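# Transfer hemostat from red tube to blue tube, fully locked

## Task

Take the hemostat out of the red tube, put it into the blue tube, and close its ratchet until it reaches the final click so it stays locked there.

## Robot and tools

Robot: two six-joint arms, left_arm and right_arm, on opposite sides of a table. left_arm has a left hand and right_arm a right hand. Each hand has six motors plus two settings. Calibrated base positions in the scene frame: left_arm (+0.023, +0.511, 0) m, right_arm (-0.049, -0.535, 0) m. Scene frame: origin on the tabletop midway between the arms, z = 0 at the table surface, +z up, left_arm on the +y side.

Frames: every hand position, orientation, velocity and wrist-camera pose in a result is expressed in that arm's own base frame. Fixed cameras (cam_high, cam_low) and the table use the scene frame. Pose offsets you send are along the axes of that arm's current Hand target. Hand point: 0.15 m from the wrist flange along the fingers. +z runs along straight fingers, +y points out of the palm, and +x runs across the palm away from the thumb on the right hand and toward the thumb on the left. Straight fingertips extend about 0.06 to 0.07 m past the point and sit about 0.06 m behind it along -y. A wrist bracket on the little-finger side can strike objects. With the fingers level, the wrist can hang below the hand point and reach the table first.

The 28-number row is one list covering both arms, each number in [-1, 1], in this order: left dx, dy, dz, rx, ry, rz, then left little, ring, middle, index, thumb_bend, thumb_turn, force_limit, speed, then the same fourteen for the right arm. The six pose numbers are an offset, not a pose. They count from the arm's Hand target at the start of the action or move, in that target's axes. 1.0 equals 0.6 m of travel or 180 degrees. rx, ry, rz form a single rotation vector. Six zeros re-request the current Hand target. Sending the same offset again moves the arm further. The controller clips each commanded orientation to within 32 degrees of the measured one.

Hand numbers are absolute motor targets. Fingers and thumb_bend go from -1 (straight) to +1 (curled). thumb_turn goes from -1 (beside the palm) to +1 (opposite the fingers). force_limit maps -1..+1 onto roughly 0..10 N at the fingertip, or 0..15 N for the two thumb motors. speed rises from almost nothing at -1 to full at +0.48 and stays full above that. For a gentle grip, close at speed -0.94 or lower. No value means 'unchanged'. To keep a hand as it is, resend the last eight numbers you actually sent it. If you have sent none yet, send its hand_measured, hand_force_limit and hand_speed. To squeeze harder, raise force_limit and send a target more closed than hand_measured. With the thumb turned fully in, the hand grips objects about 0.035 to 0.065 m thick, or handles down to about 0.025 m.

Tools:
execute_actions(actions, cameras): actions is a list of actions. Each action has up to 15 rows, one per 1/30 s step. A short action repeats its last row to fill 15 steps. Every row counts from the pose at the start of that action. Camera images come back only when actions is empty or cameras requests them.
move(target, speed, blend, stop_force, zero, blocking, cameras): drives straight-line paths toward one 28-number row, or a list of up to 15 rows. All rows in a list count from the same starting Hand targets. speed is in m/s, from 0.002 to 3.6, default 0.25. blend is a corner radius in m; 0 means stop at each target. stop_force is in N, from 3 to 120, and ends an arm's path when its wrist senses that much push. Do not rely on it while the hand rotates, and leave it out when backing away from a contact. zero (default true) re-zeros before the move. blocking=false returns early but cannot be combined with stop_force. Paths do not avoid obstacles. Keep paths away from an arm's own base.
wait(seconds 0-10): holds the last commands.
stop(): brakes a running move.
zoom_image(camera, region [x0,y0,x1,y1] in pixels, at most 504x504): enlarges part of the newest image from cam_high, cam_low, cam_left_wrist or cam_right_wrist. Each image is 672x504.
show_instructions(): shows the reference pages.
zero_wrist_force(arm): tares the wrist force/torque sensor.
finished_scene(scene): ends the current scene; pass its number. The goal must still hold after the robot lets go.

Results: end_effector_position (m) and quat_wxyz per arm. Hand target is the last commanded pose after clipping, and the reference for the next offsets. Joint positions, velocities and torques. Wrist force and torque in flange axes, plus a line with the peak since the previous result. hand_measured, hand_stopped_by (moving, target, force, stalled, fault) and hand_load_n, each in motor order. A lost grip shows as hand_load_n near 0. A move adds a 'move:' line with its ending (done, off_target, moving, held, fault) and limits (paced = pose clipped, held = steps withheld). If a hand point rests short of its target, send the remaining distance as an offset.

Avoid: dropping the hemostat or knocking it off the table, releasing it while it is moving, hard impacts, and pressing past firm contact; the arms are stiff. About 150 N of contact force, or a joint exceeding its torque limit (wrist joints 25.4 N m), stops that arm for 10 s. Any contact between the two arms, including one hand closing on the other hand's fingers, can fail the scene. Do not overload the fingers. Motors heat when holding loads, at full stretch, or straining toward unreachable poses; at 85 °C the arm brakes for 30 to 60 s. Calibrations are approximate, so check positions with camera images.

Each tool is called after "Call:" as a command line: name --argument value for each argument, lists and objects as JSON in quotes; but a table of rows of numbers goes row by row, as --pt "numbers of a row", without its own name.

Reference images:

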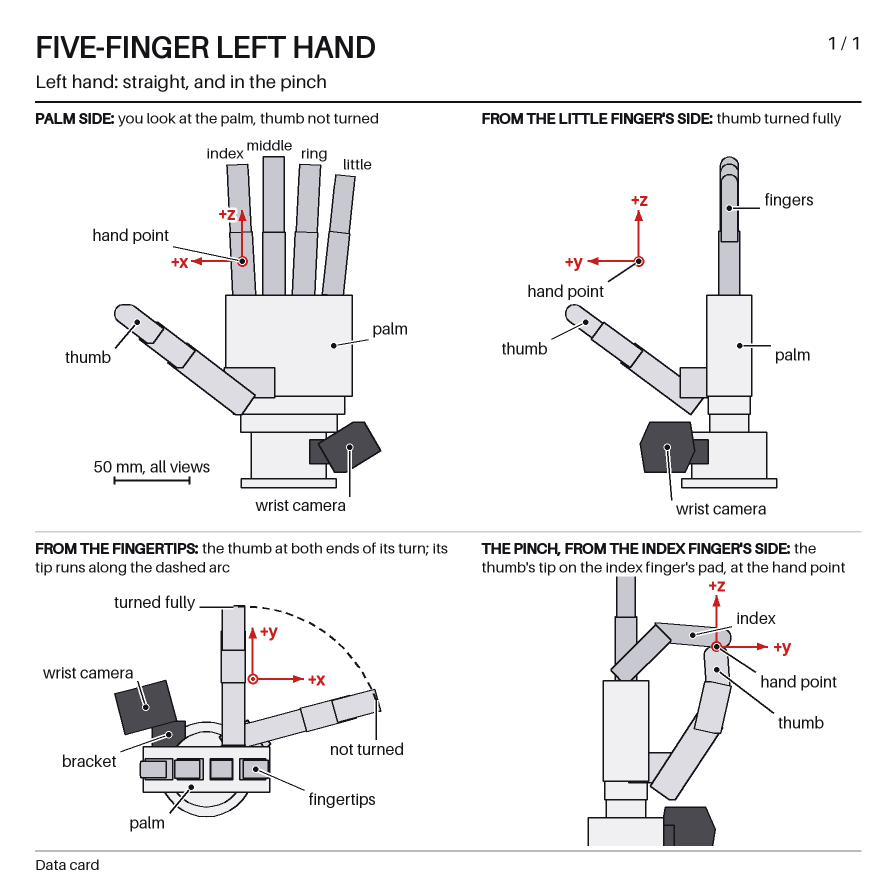

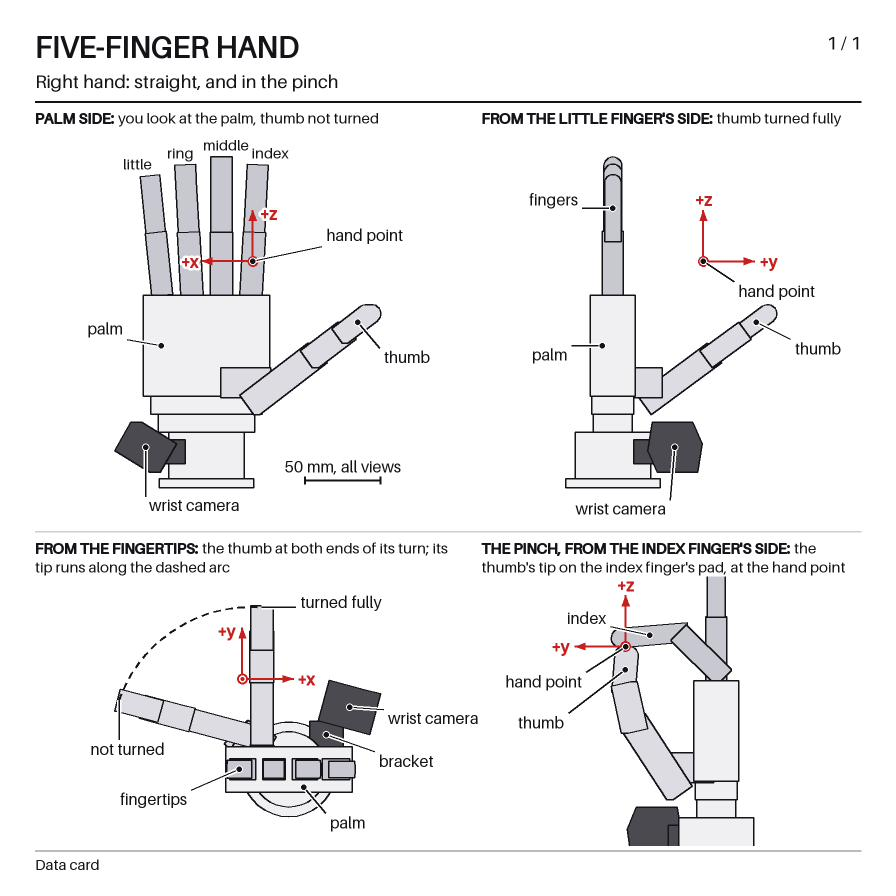

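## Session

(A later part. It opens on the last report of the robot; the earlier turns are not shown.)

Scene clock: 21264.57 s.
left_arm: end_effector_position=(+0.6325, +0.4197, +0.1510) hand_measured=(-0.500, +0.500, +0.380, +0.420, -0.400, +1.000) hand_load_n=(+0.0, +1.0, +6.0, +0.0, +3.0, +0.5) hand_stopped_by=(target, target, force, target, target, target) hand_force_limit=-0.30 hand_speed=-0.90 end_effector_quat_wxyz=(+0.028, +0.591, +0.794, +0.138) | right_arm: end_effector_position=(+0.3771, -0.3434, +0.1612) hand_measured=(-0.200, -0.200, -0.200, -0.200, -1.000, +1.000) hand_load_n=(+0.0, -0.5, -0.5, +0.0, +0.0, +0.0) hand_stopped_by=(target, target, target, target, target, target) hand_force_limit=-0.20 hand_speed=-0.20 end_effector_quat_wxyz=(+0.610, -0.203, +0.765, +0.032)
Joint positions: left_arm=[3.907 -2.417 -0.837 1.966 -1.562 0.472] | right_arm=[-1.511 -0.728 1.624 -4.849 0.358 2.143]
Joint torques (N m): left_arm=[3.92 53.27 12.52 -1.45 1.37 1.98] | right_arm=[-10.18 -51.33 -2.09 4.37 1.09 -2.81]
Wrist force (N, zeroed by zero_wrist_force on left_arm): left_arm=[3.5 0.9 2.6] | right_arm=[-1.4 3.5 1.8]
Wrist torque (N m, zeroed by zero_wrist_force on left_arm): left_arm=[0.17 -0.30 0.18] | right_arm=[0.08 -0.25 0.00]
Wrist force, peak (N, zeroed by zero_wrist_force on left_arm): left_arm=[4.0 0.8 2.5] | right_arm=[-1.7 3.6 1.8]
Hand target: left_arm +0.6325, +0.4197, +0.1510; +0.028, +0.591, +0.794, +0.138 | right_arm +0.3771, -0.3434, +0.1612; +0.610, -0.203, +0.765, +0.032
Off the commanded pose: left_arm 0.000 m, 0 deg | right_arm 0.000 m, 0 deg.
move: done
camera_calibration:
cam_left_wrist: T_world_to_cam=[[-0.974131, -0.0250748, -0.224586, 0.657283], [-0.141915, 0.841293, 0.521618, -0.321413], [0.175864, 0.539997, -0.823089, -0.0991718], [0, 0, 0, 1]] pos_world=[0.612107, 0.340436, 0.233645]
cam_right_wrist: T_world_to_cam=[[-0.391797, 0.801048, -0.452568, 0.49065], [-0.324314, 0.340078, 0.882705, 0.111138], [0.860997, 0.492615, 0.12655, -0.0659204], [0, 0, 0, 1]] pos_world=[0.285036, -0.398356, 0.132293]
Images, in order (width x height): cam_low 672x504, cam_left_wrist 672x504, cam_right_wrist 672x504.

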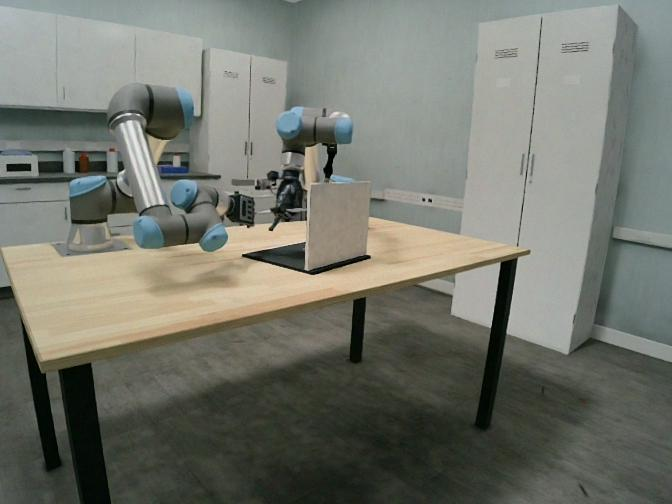

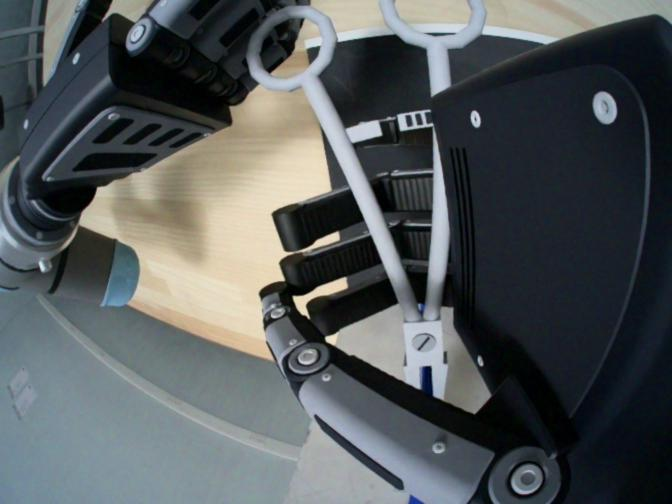

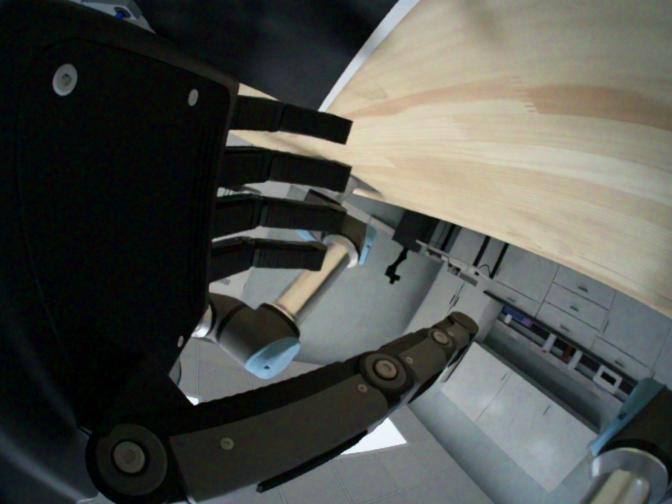

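Call:
move --target '[0,0,0,0,0,0,-0.5,0.5,0.44,0.42,-0.4,1,-0.3,-0.9,0,-0.0067,0.0133,0,0,0,-0.2,-0.2,-0.2,-0.2,-1,1,-0.2,-0.2]' --speed 0.01 --stop_force 4 --cameras '["cam_low","cam_left_wrist","cam_right_wrist"]'

Call:
zoom_image --camera "cam_low" --region '[232, 186, 282, 228]'

Call:
zoom_image --camera "cam_right_wrist" --region '[200, 140, 320, 230]'

Call:
zoom_image --camera "cam_left_wrist" --region '[150, 0, 450, 160]'

Scene clock: 21286.33 s.
left_arm: end_effector_position=(+0.6325, +0.4197, +0.1510) hand_measured=(-0.500, +0.500, +0.380, +0.420, -0.400, +1.000) hand_load_n=(+0.0, +0.5, +6.0, +0.0, +3.0, +0.5) hand_stopped_by=(target, target, force, target, target, target) hand_force_limit=-0.30 hand_speed=-0.90 end_effector_quat_wxyz=(+0.028, +0.591, +0.794, +0.138) | right_arm: end_effector_position=(+0.3779, -0.3435, +0.1612) hand_measured=(-0.200, -0.200, -0.200, -0.200, -1.000, +1.000) hand_load_n=(+0.0, +0.0, -0.5, +0.0, +0.0, +0.0) hand_stopped_by=(target, target, target, target, target, target) hand_force_limit=-0.20 hand_speed=-0.20 end_effector_quat_wxyz=(+0.610, -0.203, +0.765, +0.032)
Joint positions: left_arm=[3.907 -2.417 -0.837 1.966 -1.562 0.472] | right_arm=[-1.509 -0.727 1.621 -4.851 0.357 2.147]
Joint torques (N m): left_arm=[4.23 53.47 12.94 -1.38 1.29 1.93] | right_arm=[-10.11 -55.35 -0.44 4.15 1.11 -0.1]
Wrist force (N, zeroed by zero_wrist_force on left_arm): left_arm=[4.2 -4.6 1.5] | right_arm=[-0.5 4.3 -1.5]
Wrist torque (N m, zeroed by zero_wrist_force on left_arm): left_arm=[-0.06 -0.36 0.54] | right_arm=[0.25 -0.15 0.17]
Wrist force, peak (N, zeroed by zero_wrist_force on left_arm): left_arm=[5.1 -5.3 0.9] | right_arm=[-0.1 8.7 -2.6]
Hand target: left_arm +0.6325, +0.4197, +0.1510; +0.028, +0.591, +0.794, +0.138 | right_arm +0.3779, -0.3435, +0.1612; +0.610, -0.203, +0.765, +0.032 (not the last commanded pose)
Off the commanded pose: left_arm 0.000 m, 0 deg | right_arm 0.008 m, 0 deg.
move: contact (right_arm)
camera_calibration:
cam_left_wrist: T_world_to_cam=[[-0.974131, -0.0250748, -0.224586, 0.657283], [-0.141915, 0.841293, 0.521618, -0.321413], [0.175864, 0.539997, -0.823089, -0.0991718], [0, 0, 0, 1]] pos_world=[0.612107, 0.340436, 0.233645]
cam_right_wrist: T_world_to_cam=[[-0.391875, 0.80094, -0.452691, 0.491038], [-0.324132, 0.340305, 0.882684, 0.111474], [0.86103, 0.492634, 0.126254, -0.0665225], [0, 0, 0, 1]] pos_world=[0.285836, -0.398456, 0.132291]
Images, in order (width x height): cam_low 672x504, cam_left_wrist 672x504, cam_right_wrist 672x504.

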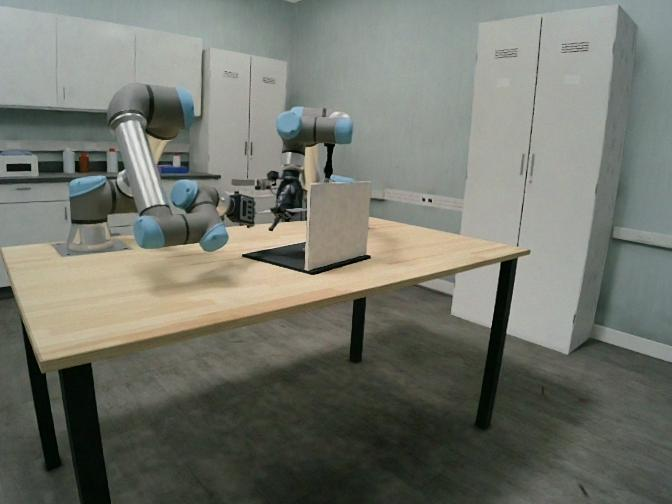

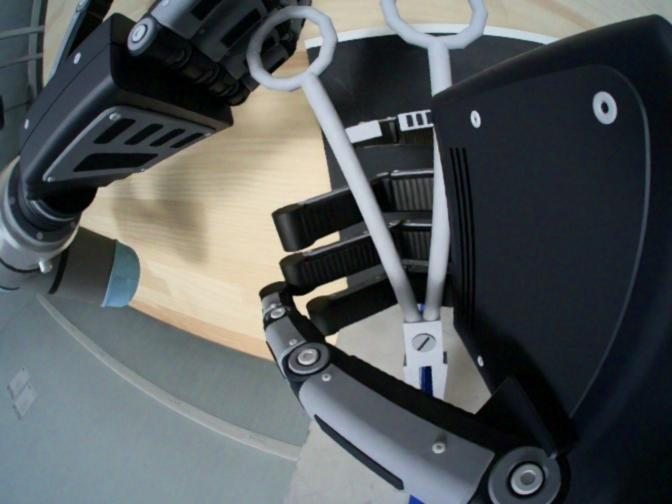

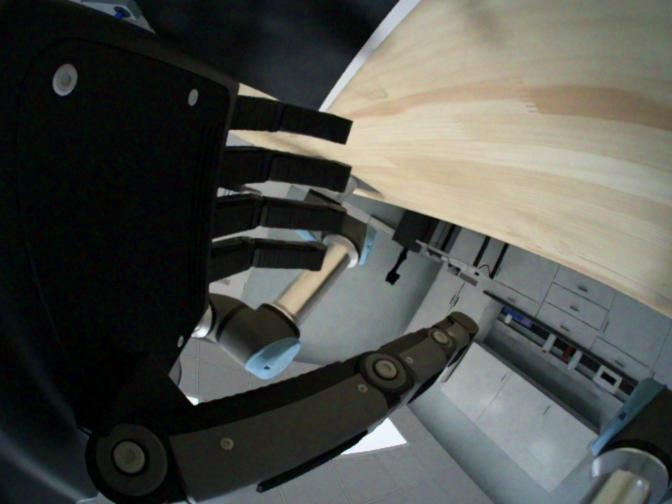

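Scaled by 10.080 from the camera's 672x504 image, which has a finer 960x720 frame.

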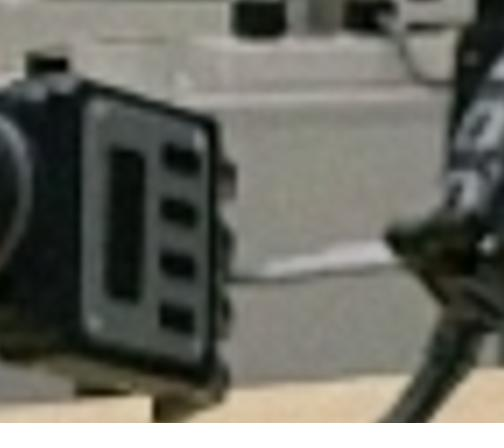

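Scaled by 4.200 from the camera's 672x504 image, which has a finer 960x720 frame.

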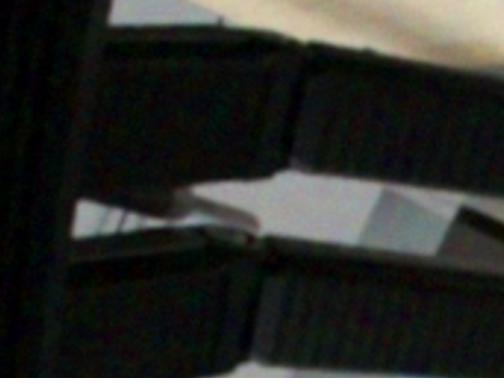

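Scaled by 1.680 from the camera's 672x504 image, which has a finer 960x720 frame.

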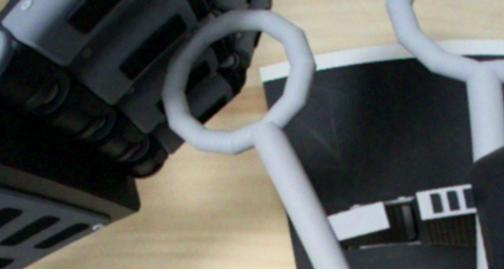

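Call:
move --pt "0 0 0 0 0 0 -0.5 0.5 0.44 0.42 -0.4 1 -0.3 -0.9 0 0 -0.0167 0 0 0 -0.2 -0.2 -0.2 -0.2 -1 1 -0.2 -0.2" --pt "0 0 0 0 0 0 -0.5 0.5 0.44 0.42 -0.4 1 -0.3 -0.9 0 0 -0.12 0 0 0 -0.2 -0.2 -0.2 -0.2 -1 1 -0.2 -0.2" --pt "0 0 0 0 0 0 -0.5 0.5 0.44 0.42 -0.4 1 -0.3 -0.9 0 0 -0.12 0 0 0 -1 -1 -1 -1 -1 1 -0.2 -0.2" --speed '[0.02,0.06,0.06]' --cameras '["cam_low","cam_left_wrist","cam_right_wrist"]'

Call:
zoom_image --camera "cam_low" --region '[222, 182, 282, 232]'

Call:
zoom_image --camera "cam_right_wrist" --region '[200, 100, 360, 220]'

Scene clock: 21357.90 s.
left_arm: end_effector_position=(+0.6325, +0.4197, +0.1510) hand_measured=(-0.500, +0.500, +0.380, +0.420, -0.400, +1.000) hand_load_n=(+0.0, +1.0, +6.5, +0.0, +3.0, +0.0) hand_stopped_by=(target, target, force, target, target, target) hand_force_limit=-0.30 hand_speed=-0.90 end_effector_quat_wxyz=(+0.028, +0.591, +0.794, +0.138) | right_arm: end_effector_position=(+0.3116, -0.3649, +0.1795) hand_measured=(-1.000, -1.000, -1.000, -1.000, -1.000, +1.000) hand_load_n=(+0.0, +0.0, +0.0, +0.0, +0.0, +0.0) hand_stopped_by=(target, target, target, target, target, target) hand_force_limit=-0.20 hand_speed=-0.20 end_effector_quat_wxyz=(+0.610, -0.203, +0.765, +0.032)
Joint positions: left_arm=[3.907 -2.417 -0.837 1.966 -1.562 0.472] | right_arm=[-1.643 -0.753 1.661 -4.66 0.459 1.925]
Joint torques (N m): left_arm=[3.46 52.85 13.01 -1.39 1.29 1.81] | right_arm=[12.21 -28.85 -17.8 2.69 -2.14 2.69]
Wrist force (N, zeroed by zero_wrist_force on left_arm): left_arm=[2.8 2.1 1.7] | right_arm=[-1.0 1.5 2.8]
Wrist torque (N m, zeroed by zero_wrist_force on left_arm): left_arm=[0.22 -0.30 0.09] | right_arm=[0.01 -0.24 -0.02]
Wrist force, peak (N, zeroed by zero_wrist_force on left_arm): left_arm=[4.6 -4.7 1.1] | right_arm=[-2.0 4.3 2.1]
Hand target: left_arm +0.6325, +0.4197, +0.1510; +0.028, +0.591, +0.794, +0.138 | right_arm +0.3116, -0.3649, +0.1795; +0.610, -0.203, +0.765, +0.032
Off the commanded pose: left_arm 0.000 m, 0 deg | right_arm 0.000 m, 0 deg.
move: done
camera_calibration:
cam_left_wrist: T_world_to_cam=[[-0.974131, -0.0250748, -0.224586, 0.657283], [-0.141915, 0.841293, 0.521618, -0.321413], [0.175864, 0.539997, -0.823089, -0.0991718], [0, 0, 0, 1]] pos_world=[0.612107, 0.340436, 0.233645]
cam_right_wrist: T_world_to_cam=[[-0.391875, 0.80094, -0.452691, 0.490521], [-0.324132, 0.340305, 0.882684, 0.0811459], [0.86103, 0.492634, 0.126254, -0.00129038], [0, 0, 0, 1]] pos_world=[0.219636, -0.419856, 0.150591]
Images, in order (width x height): cam_low 672x504, cam_left_wrist 672x504, cam_right_wrist 672x504.

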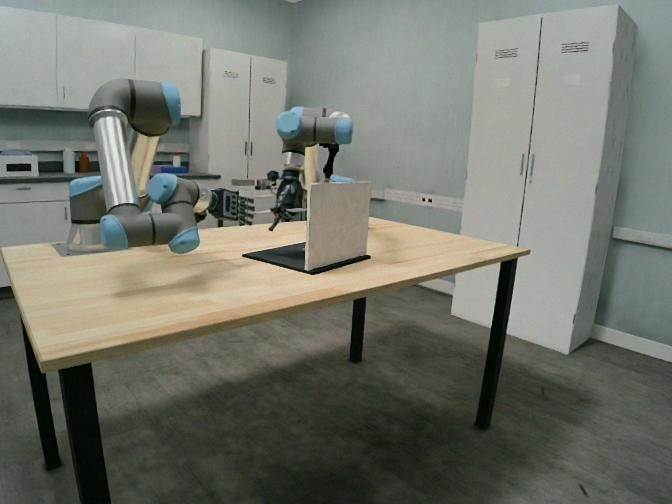

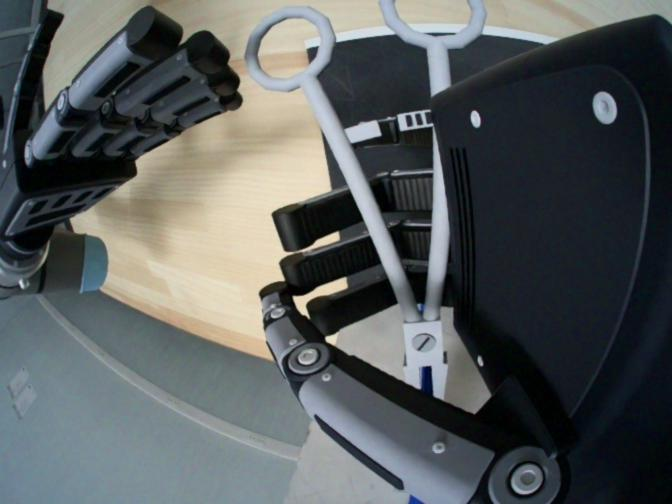

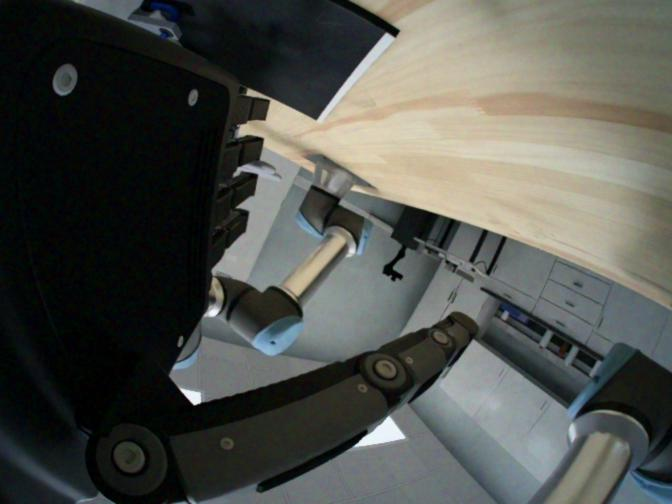

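Scaled by 8.400 from the camera's 672x504 image, which has a finer 960x720 frame.

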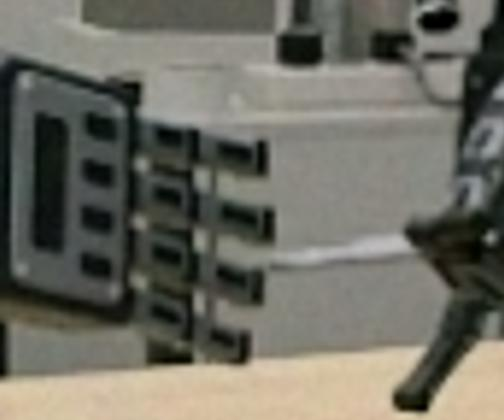

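Scaled by 3.150 from the camera's 672x504 image, which has a finer 960x720 frame.

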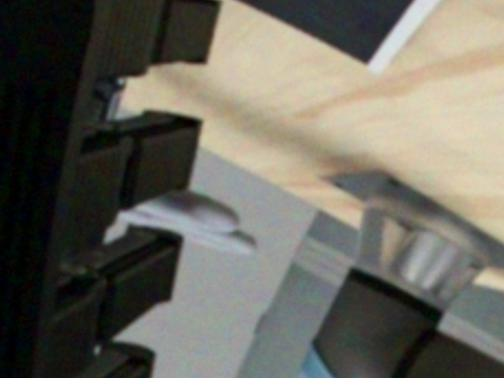

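Call:
move --target '[0,0,0,0,0,0,-0.5,0.5,0.44,0.42,-0.4,1,-0.3,-0.9,0,0,0.0417,0,0,0,-1,-1,-1,-1,-1,1,-0.2,-0.2]' --speed 0.02 --stop_force 4 --cameras '["cam_low","cam_left_wrist","cam_right_wrist"]'

Call:
zoom_image --camera "cam_low" --region '[222, 182, 282, 232]'

Call:
zoom_image --camera "cam_right_wrist" --region '[200, 100, 360, 220]'

Call:
zoom_image --camera "cam_left_wrist" --region '[100, 0, 450, 180]'

Scene clock: 21380.73 s.
left_arm: end_effector_position=(+0.6325, +0.4197, +0.1510) hand_measured=(-0.500, +0.500, +0.380, +0.420, -0.400, +1.000) hand_load_n=(+0.0, +1.0, +6.0, +0.0, +3.0, +0.0) hand_stopped_by=(target, target, force, target, target, target) hand_force_limit=-0.30 hand_speed=-0.90 end_effector_quat_wxyz=(+0.028, +0.591, +0.794, +0.138) | right_arm: end_effector_position=(+0.3347, -0.3575, +0.1731) hand_measured=(-1.000, -1.000, -1.000, -1.000, -1.000, +1.000) hand_load_n=(+0.0, +0.0, +0.0, +0.0, +0.0, -0.5) hand_stopped_by=(target, target, target, target, target, target) hand_force_limit=-0.20 hand_speed=-0.20 end_effector_quat_wxyz=(+0.610, -0.203, +0.765, +0.032)
Joint positions: left_arm=[3.907 -2.417 -0.837 1.966 -1.562 0.472] | right_arm=[-1.598 -0.745 1.653 -4.719 0.422 1.989]
Joint torques (N m): left_arm=[3.18 53.32 13.25 -1.47 1.26 1.59] | right_arm=[-12.03 -53.6 -3.31 4.25 1.62 -2.67]
Wrist force (N, zeroed by zero_wrist_force on left_arm): left_arm=[3.0 1.7 1.7] | right_arm=[-1.0 1.4 2.8]
Wrist torque (N m, zeroed by zero_wrist_force on left_arm): left_arm=[0.16 -0.32 0.11] | right_arm=[-0.01 -0.24 -0.03]
Wrist force, peak (N, zeroed by zero_wrist_force on left_arm): left_arm=[2.9 2.5 1.9] | right_arm=[-1.0 1.6 3.0]
Hand target: left_arm +0.6325, +0.4197, +0.1510; +0.028, +0.591, +0.794, +0.138 | right_arm +0.3347, -0.3575, +0.1731; +0.610, -0.203, +0.765, +0.032
Off the commanded pose: left_arm 0.000 m, 0 deg | right_arm 0.000 m, 0 deg.
move: done
camera_calibration:
cam_left_wrist: T_world_to_cam=[[-0.974131, -0.0250748, -0.224586, 0.657283], [-0.141915, 0.841293, 0.521618, -0.321413], [0.175864, 0.539997, -0.823089, -0.0991718], [0, 0, 0, 1]] pos_world=[0.612107, 0.340436, 0.233645]
cam_right_wrist: T_world_to_cam=[[-0.391862, 0.80099, -0.452615, 0.490716], [-0.324178, 0.340197, 0.882709, 0.0916943], [0.861019, 0.492627, 0.126353, -0.0239459], [0, 0, 0, 1]] pos_world=[0.242636, -0.412456, 0.144192]
Images, in order (width x height): cam_low 672x504, cam_left_wrist 672x504, cam_right_wrist 672x504.

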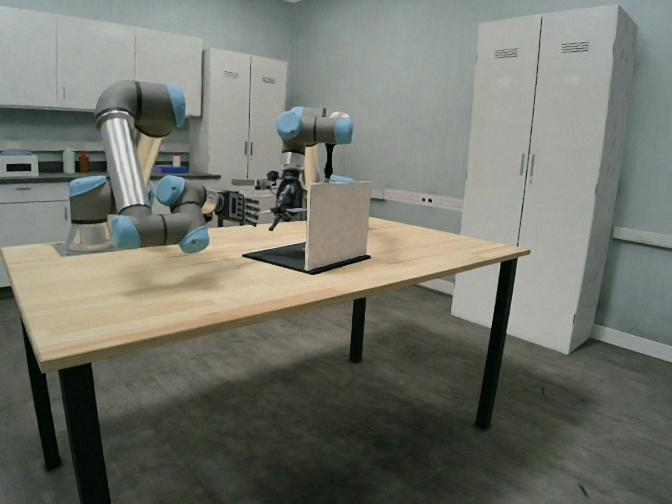

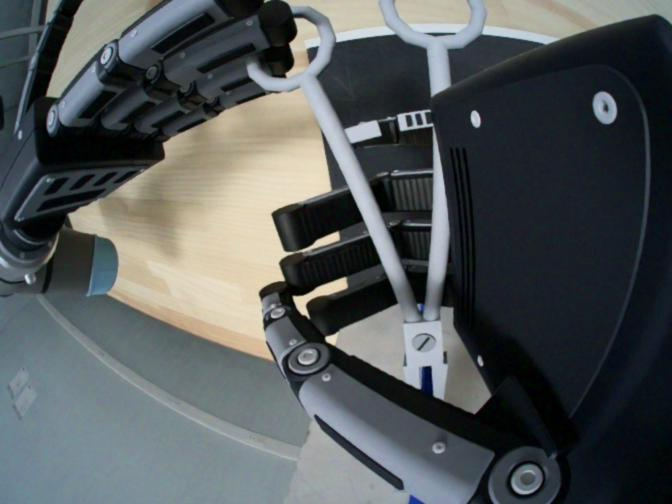

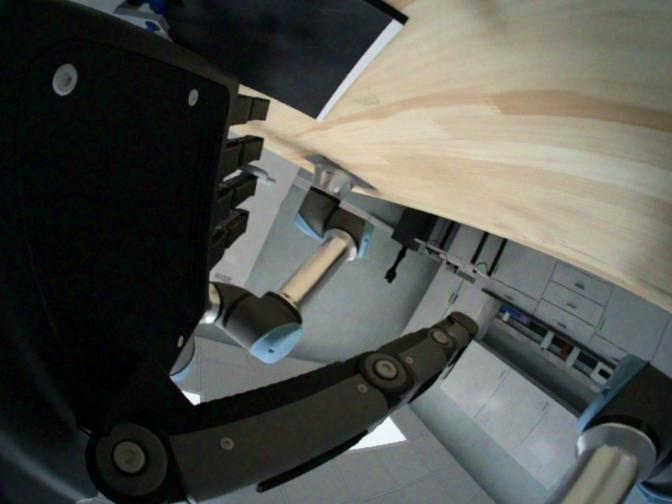

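Scaled by 8.400 from the camera's 672x504 image, which has a finer 960x720 frame.

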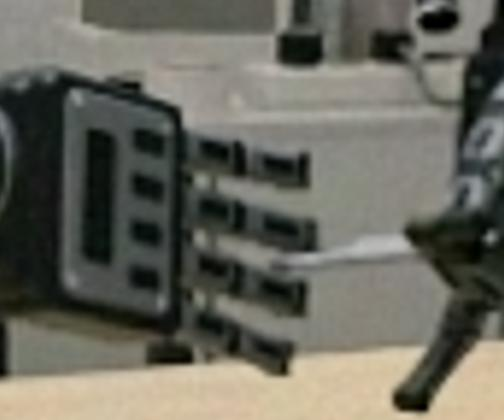

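Scaled by 3.150 from the camera's 672x504 image, which has a finer 960x720 frame.

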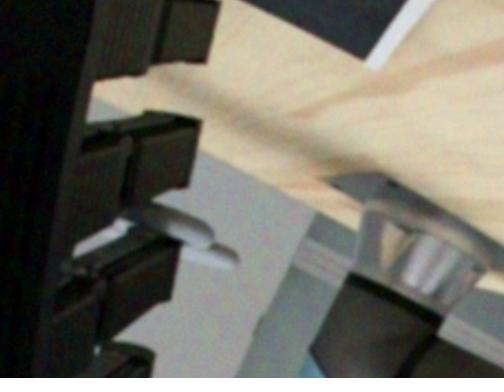

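Scaled by 1.440 from the camera's 672x504 image, which has a finer 960x720 frame.

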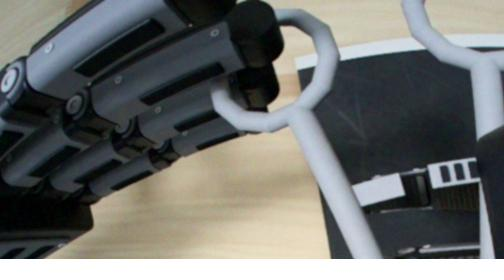

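Call:
move --target '[0,0,0,0,0,0,-0.5,0.5,0.44,0.42,-0.4,1,-0.3,-0.9,0,-0.005,0.04,0,0,0,-1,-1,-1,-1,-1,1,-0.2,-0.2]' --speed 0.015 --stop_force 4 --cameras '["cam_low","cam_left_wrist","cam_right_wrist"]'

Call:
zoom_image --camera "cam_low" --region '[222, 182, 282, 232]'

Call:
zoom_image --camera "cam_right_wrist" --region '[200, 100, 360, 220]'

Call:
zoom_image --camera "cam_left_wrist" --region '[100, 0, 450, 180]'

Scene clock: 21398.27 s.
left_arm: end_effector_position=(+0.6325, +0.4197, +0.1510) hand_measured=(-0.500, +0.500, +0.380, +0.420, -0.400, +1.000) hand_load_n=(+0.0, +0.5, +6.0, +0.0, +3.0, +0.0) hand_stopped_by=(target, target, force, target, target, target) hand_force_limit=-0.30 hand_speed=-0.90 end_effector_quat_wxyz=(+0.028, +0.591, +0.794, +0.138) | right_arm: end_effector_position=(+0.3398, -0.3565, +0.1719) hand_measured=(-1.000, -1.000, -1.000, -1.000, -1.000, +1.000) hand_load_n=(+0.0, +0.0, +0.5, +0.0, +0.0, -0.5) hand_stopped_by=(target, target, target, target, target, target) hand_force_limit=-0.20 hand_speed=-0.20 end_effector_quat_wxyz=(+0.610, -0.203, +0.765, +0.032)
Joint positions: left_arm=[3.907 -2.417 -0.837 1.966 -1.562 0.472] | right_arm=[-1.587 -0.742 1.648 -4.732 0.414 2.005]
Joint torques (N m): left_arm=[3.52 53.34 13.34 -1.5 1.3 1.44] | right_arm=[-9.02 -55.54 -0.49 1.29 2.18 -0.32]
Wrist force (N, zeroed by zero_wrist_force on left_arm): left_arm=[2.9 -2.2 2.0] | right_arm=[-1.4 -1.4 0.5]
Wrist torque (N m, zeroed by zero_wrist_force on left_arm): left_arm=[0.04 -0.27 0.30] | right_arm=[0.20 -0.19 -0.05]
Wrist force, peak (N, zeroed by zero_wrist_force on left_arm): left_arm=[3.6 -6.3 0.5] | right_arm=[-1.2 1.6 2.9]
Hand target: left_arm +0.6325, +0.4197, +0.1510; +0.028, +0.591, +0.794, +0.138 | right_arm +0.3398, -0.3565, +0.1719; +0.610, -0.203, +0.765, +0.032 (not the last commanded pose)
Off the commanded pose: left_arm 0.000 m, 0 deg | right_arm 0.019 m, 0 deg.
move: contact (right_arm)
camera_calibration:
cam_left_wrist: T_world_to_cam=[[-0.974131, -0.0250748, -0.224586, 0.657283], [-0.141915, 0.841293, 0.521618, -0.321413], [0.175864, 0.539997, -0.823089, -0.0991718], [0, 0, 0, 1]] pos_world=[0.612107, 0.340436, 0.233645]
cam_right_wrist: T_world_to_cam=[[-0.391821, 0.800947, -0.452726, 0.491404], [-0.324226, 0.340298, 0.882652, 0.0940404], [0.861019, 0.492628, 0.126352, -0.0286904], [0, 0, 0, 1]] pos_world=[0.247736, -0.411456, 0.143091]
Images, in order (width x height): cam_low 672x504, cam_left_wrist 672x504, cam_right_wrist 672x504.

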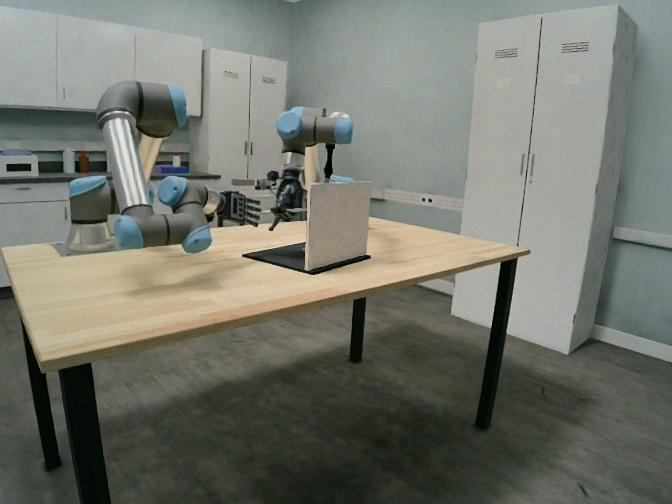

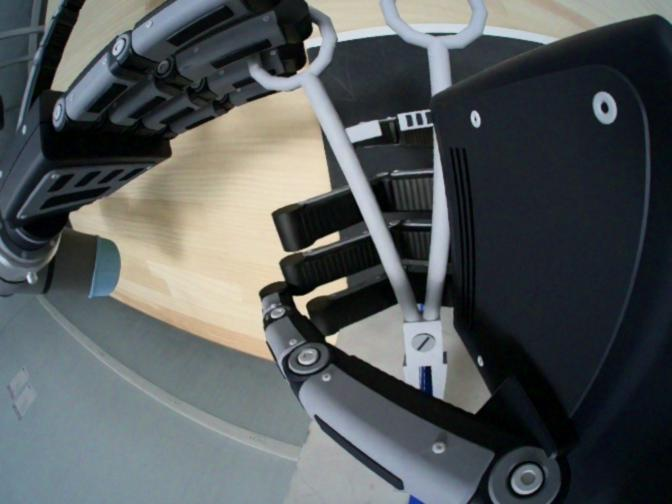

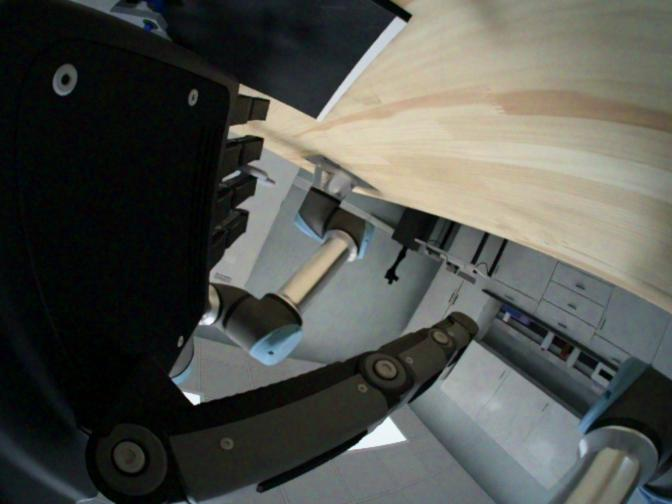

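Scaled by 8.400 from the camera's 672x504 image, which has a finer 960x720 frame.

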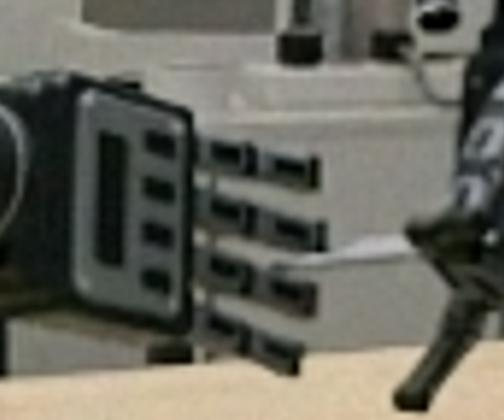

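Scaled by 3.150 from the camera's 672x504 image, which has a finer 960x720 frame.

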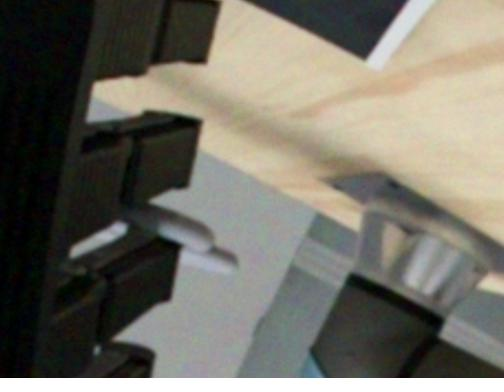

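Scaled by 1.440 from the camera's 672x504 image, which has a finer 960x720 frame.

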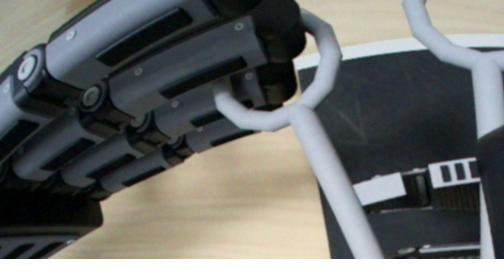

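Call:
move --pt "0 0 0 0 0 0 -0.5 0.5 0.44 0.42 -0.4 1 -0.3 -0.9 0 0 -0.0067 0 0 0 -1 -1 -1 -1 -1 1 -0.2 -0.2" --pt "0 0 0 0 0 0 -0.5 0.5 0.44 0.42 -0.4 1 -0.3 -0.9 -0.005 0 -0.0067 0 0 0 -1 -1 -1 -1 -1 1 -0.2 -0.2" --speed 0.02 --cameras '["cam_low","cam_left_wrist","cam_right_wrist"]'

Call:
move --target '[0,0,0,0,0,0,-0.5,0.5,0.44,0.42,-0.4,1,-0.3,-0.9,0,0,0.0333,0,0,0,-1,-1,-1,-1,-1,1,-0.2,-0.2]' --speed 0.015 --stop_force 4 --cameras '["cam_low","cam_left_wrist","cam_right_wrist"]'

Call:
zoom_image --camera "cam_low" --region '[222, 182, 282, 232]'

Call:
zoom_image --camera "cam_right_wrist" --region '[200, 100, 360, 220]'

Call:
zoom_image --camera "cam_left_wrist" --region '[100, 0, 450, 180]'

Scene clock: 21427.27 s.
left_arm: end_effector_position=(+0.6325, +0.4197, +0.1510) hand_measured=(-0.500, +0.500, +0.380, +0.420, -0.400, +1.000) hand_load_n=(+0.0, +0.5, +6.0, +0.5, +3.0, +0.5) hand_stopped_by=(target, target, force, target, target, target) hand_force_limit=-0.30 hand_speed=-0.90 end_effector_quat_wxyz=(+0.028, +0.591, +0.794, +0.138) | right_arm: end_effector_position=(+0.3366, -0.3569, +0.1760) hand_measured=(-1.000, -1.000, -1.000, -1.000, -1.000, +1.000) hand_load_n=(+0.0, +0.0, +0.0, +0.0, +0.0, +0.0) hand_stopped_by=(target, target, target, target, target, target) hand_force_limit=-0.20 hand_speed=-0.20 end_effector_quat_wxyz=(+0.610, -0.203, +0.765, +0.032)
Joint positions: left_arm=[3.907 -2.417 -0.837 1.966 -1.562 0.472] | right_arm=[-1.594 -0.75 1.653 -4.719 0.419 1.995]
Joint torques (N m): left_arm=[3.1 53.09 13.13 -1.4 1.16 1.5] | right_arm=[13.48 -27.7 -13.51 1.57 -3.01 1.92]
Wrist force (N, zeroed by zero_wrist_force on left_arm): left_arm=[2.4 1.8 0.6] | right_arm=[-0.3 1.4 2.6]
Wrist torque (N m, zeroed by zero_wrist_force on left_arm): left_arm=[0.25 -0.35 0.08] | right_arm=[0.01 -0.20 0.00]
Wrist force, peak (N, zeroed by zero_wrist_force on left_arm): left_arm=[3.4 -2.4 2.3] | right_arm=[-0.8 1.5 3.0]
Hand target: left_arm +0.6325, +0.4197, +0.1510; +0.028, +0.591, +0.794, +0.138 | right_arm +0.3367, -0.3569, +0.1758; +0.610, -0.203, +0.765, +0.032
Off the commanded pose: left_arm 0.000 m, 0 deg | right_arm 0.000 m, 0 deg.
move: done
camera_calibration:
cam_left_wrist: T_world_to_cam=[[-0.974131, -0.0250748, -0.224586, 0.657283], [-0.141915, 0.841293, 0.521618, -0.321413], [0.175864, 0.539997, -0.823089, -0.0991718], [0, 0, 0, 1]] pos_world=[0.612107, 0.340436, 0.233645]
cam_right_wrist: T_world_to_cam=[[-0.391708, 0.800993, -0.452742, 0.492195], [-0.324183, 0.340359, 0.882644, 0.0895905], [0.861087, 0.49251, 0.126347, -0.0263576], [0, 0, 0, 1]] pos_world=[0.244537, -0.411757, 0.147091]
Images, in order (width x height): cam_low 672x504, cam_left_wrist 672x504, cam_right_wrist 672x504.

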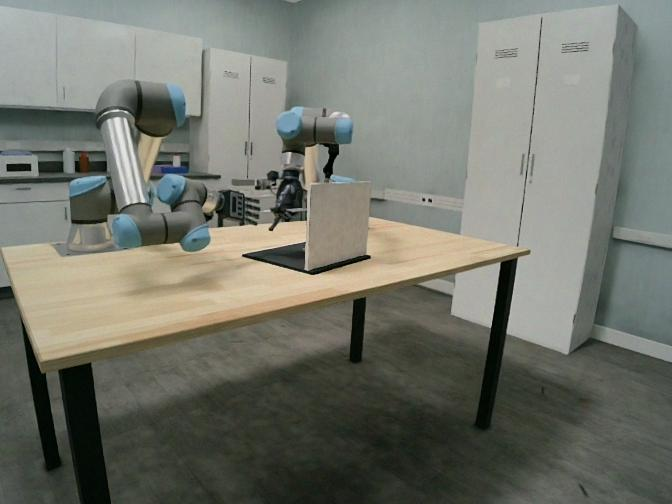

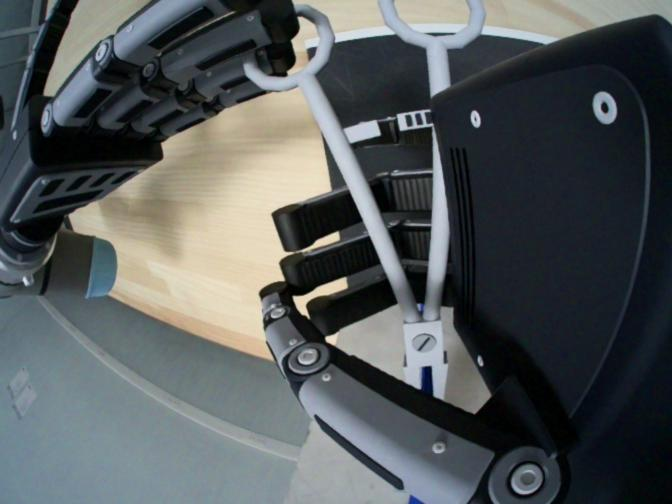

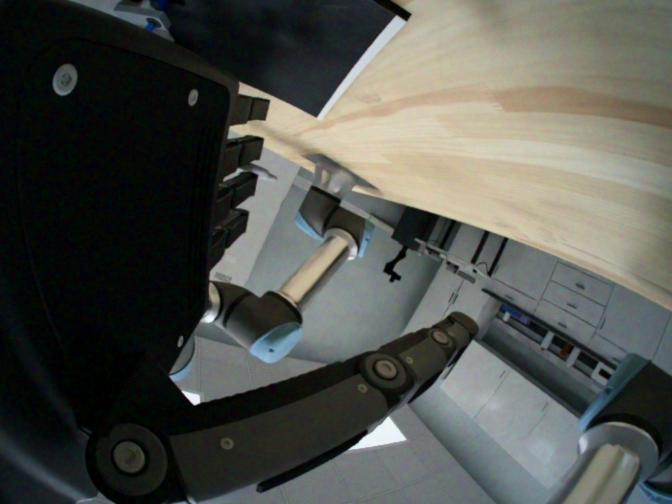

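Scene clock: 21428.57 s.
left_arm: end_effector_position=(+0.6325, +0.4197, +0.1510) hand_measured=(-0.500, +0.500, +0.380, +0.420, -0.400, +1.000) hand_load_n=(+0.0, +0.5, +6.0, +0.0, +3.0, +0.0) hand_stopped_by=(target, target, force, target, target, target) hand_force_limit=-0.30 hand_speed=-0.90 end_effector_quat_wxyz=(+0.028, +0.591, +0.794, +0.138) | right_arm: end_effector_position=(+0.3401, -0.3558, +0.1748) hand_measured=(-1.000, -1.000, -1.000, -1.000, -1.000, +1.000) hand_load_n=(+0.0, +0.0, +0.0, +0.0, +0.0, -0.5) hand_stopped_by=(target, target, target, target, target, target) hand_force_limit=-0.20 hand_speed=-0.20 end_effector_quat_wxyz=(+0.610, -0.203, +0.765, +0.032)
Joint positions: left_arm=[3.907 -2.417 -0.837 1.966 -1.562 0.472] | right_arm=[-1.587 -0.749 1.651 -4.728 0.414 2.006]
Joint torques (N m): left_arm=[3.19 53.04 13.75 -1.44 1.07 1.42] | right_arm=[-8.81 -56.27 0.35 0.8 2.22 -1.25]
Wrist force (N, zeroed by zero_wrist_force on left_arm): left_arm=[2.4 -2.4 1.7] | right_arm=[-0.7 -0.8 0.4]
Wrist torque (N m, zeroed by zero_wrist_force on left_arm): left_arm=[0.03 -0.29 0.30] | right_arm=[0.20 -0.20 0.00]
Wrist force, peak (N, zeroed by zero_wrist_force on left_arm): left_arm=[3.1 -5.9 0.3] | right_arm=[-0.3 1.3 2.7]
Hand target: left_arm +0.6325, +0.4197, +0.1510; +0.028, +0.591, +0.794, +0.138 | right_arm +0.3401, -0.3558, +0.1748; +0.610, -0.203, +0.765, +0.032 (not the last commanded pose)
Off the commanded pose: left_arm 0.000 m, 0 deg | right_arm 0.016 m, 0 deg.
move: contact (right_arm)
camera_calibration:
cam_left_wrist: T_world_to_cam=[[-0.974131, -0.0250748, -0.224586, 0.657283], [-0.141915, 0.841293, 0.521618, -0.321413], [0.175864, 0.539997, -0.823089, -0.0991718], [0, 0, 0, 1]] pos_world=[0.612107, 0.340436, 0.233645]
cam_right_wrist: T_world_to_cam=[[-0.391809, 0.800933, -0.45276, 0.492229], [-0.324241, 0.340329, 0.882635, 0.0913573], [0.861019, 0.492628, 0.126352, -0.0297953], [0, 0, 0, 1]] pos_world=[0.248136, -0.410656, 0.145991]
Images, in order (width x height): cam_low 672x504, cam_left_wrist 672x504, cam_right_wrist 672x504.

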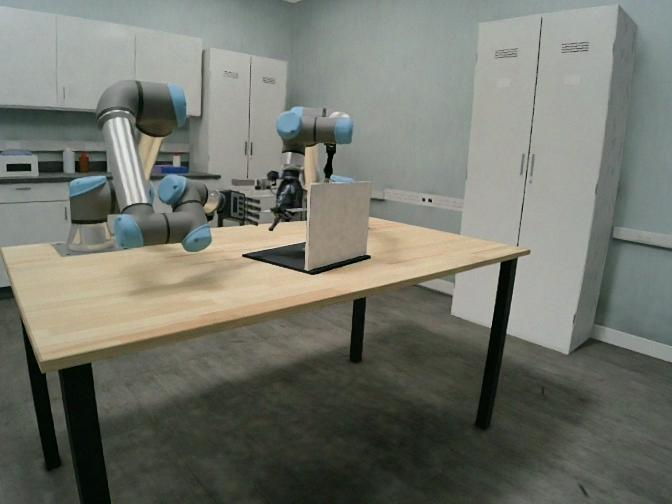

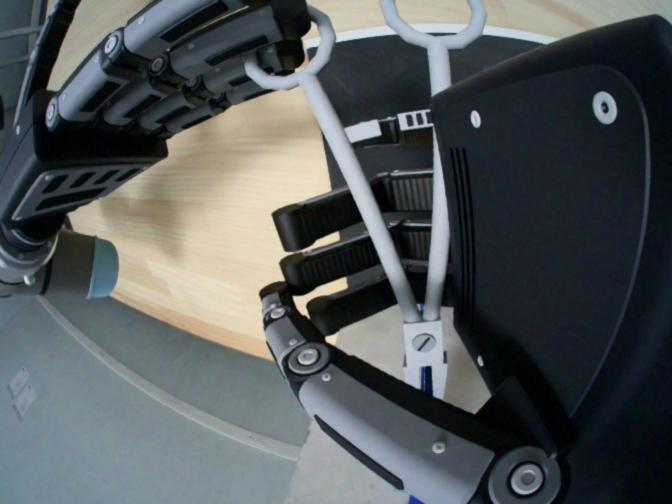

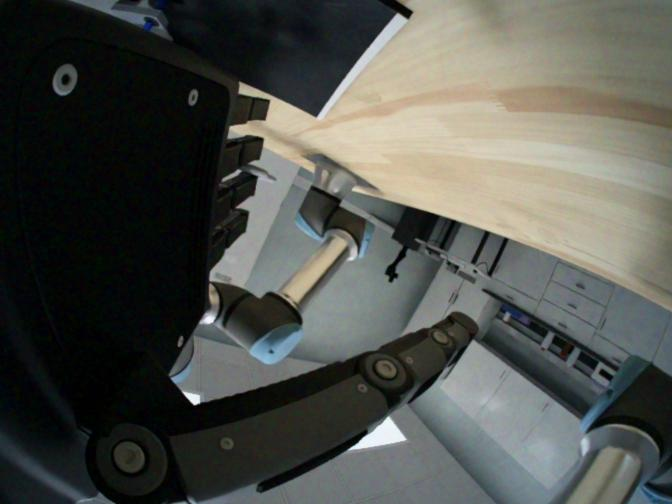

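Scaled by 8.400 from the camera's 672x504 image, which has a finer 960x720 frame.

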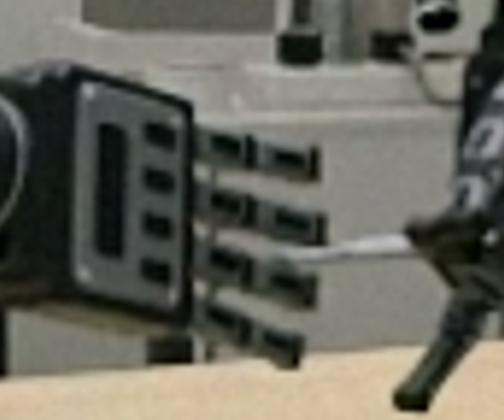

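Scaled by 3.150 from the camera's 672x504 image, which has a finer 960x720 frame.

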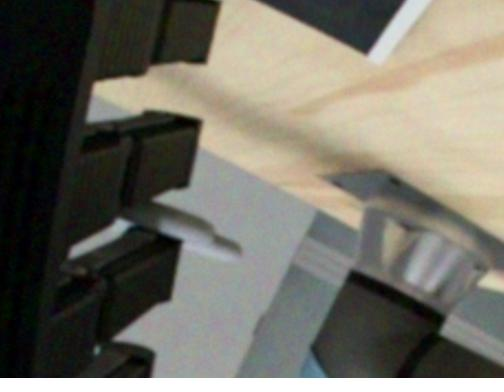

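Scaled by 1.440 from the camera's 672x504 image, which has a finer 960x720 frame.

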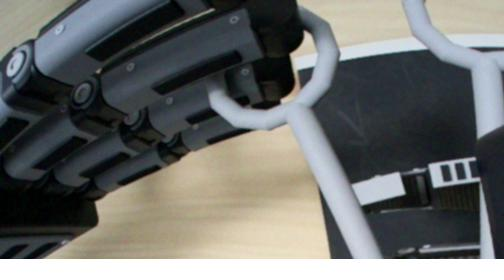

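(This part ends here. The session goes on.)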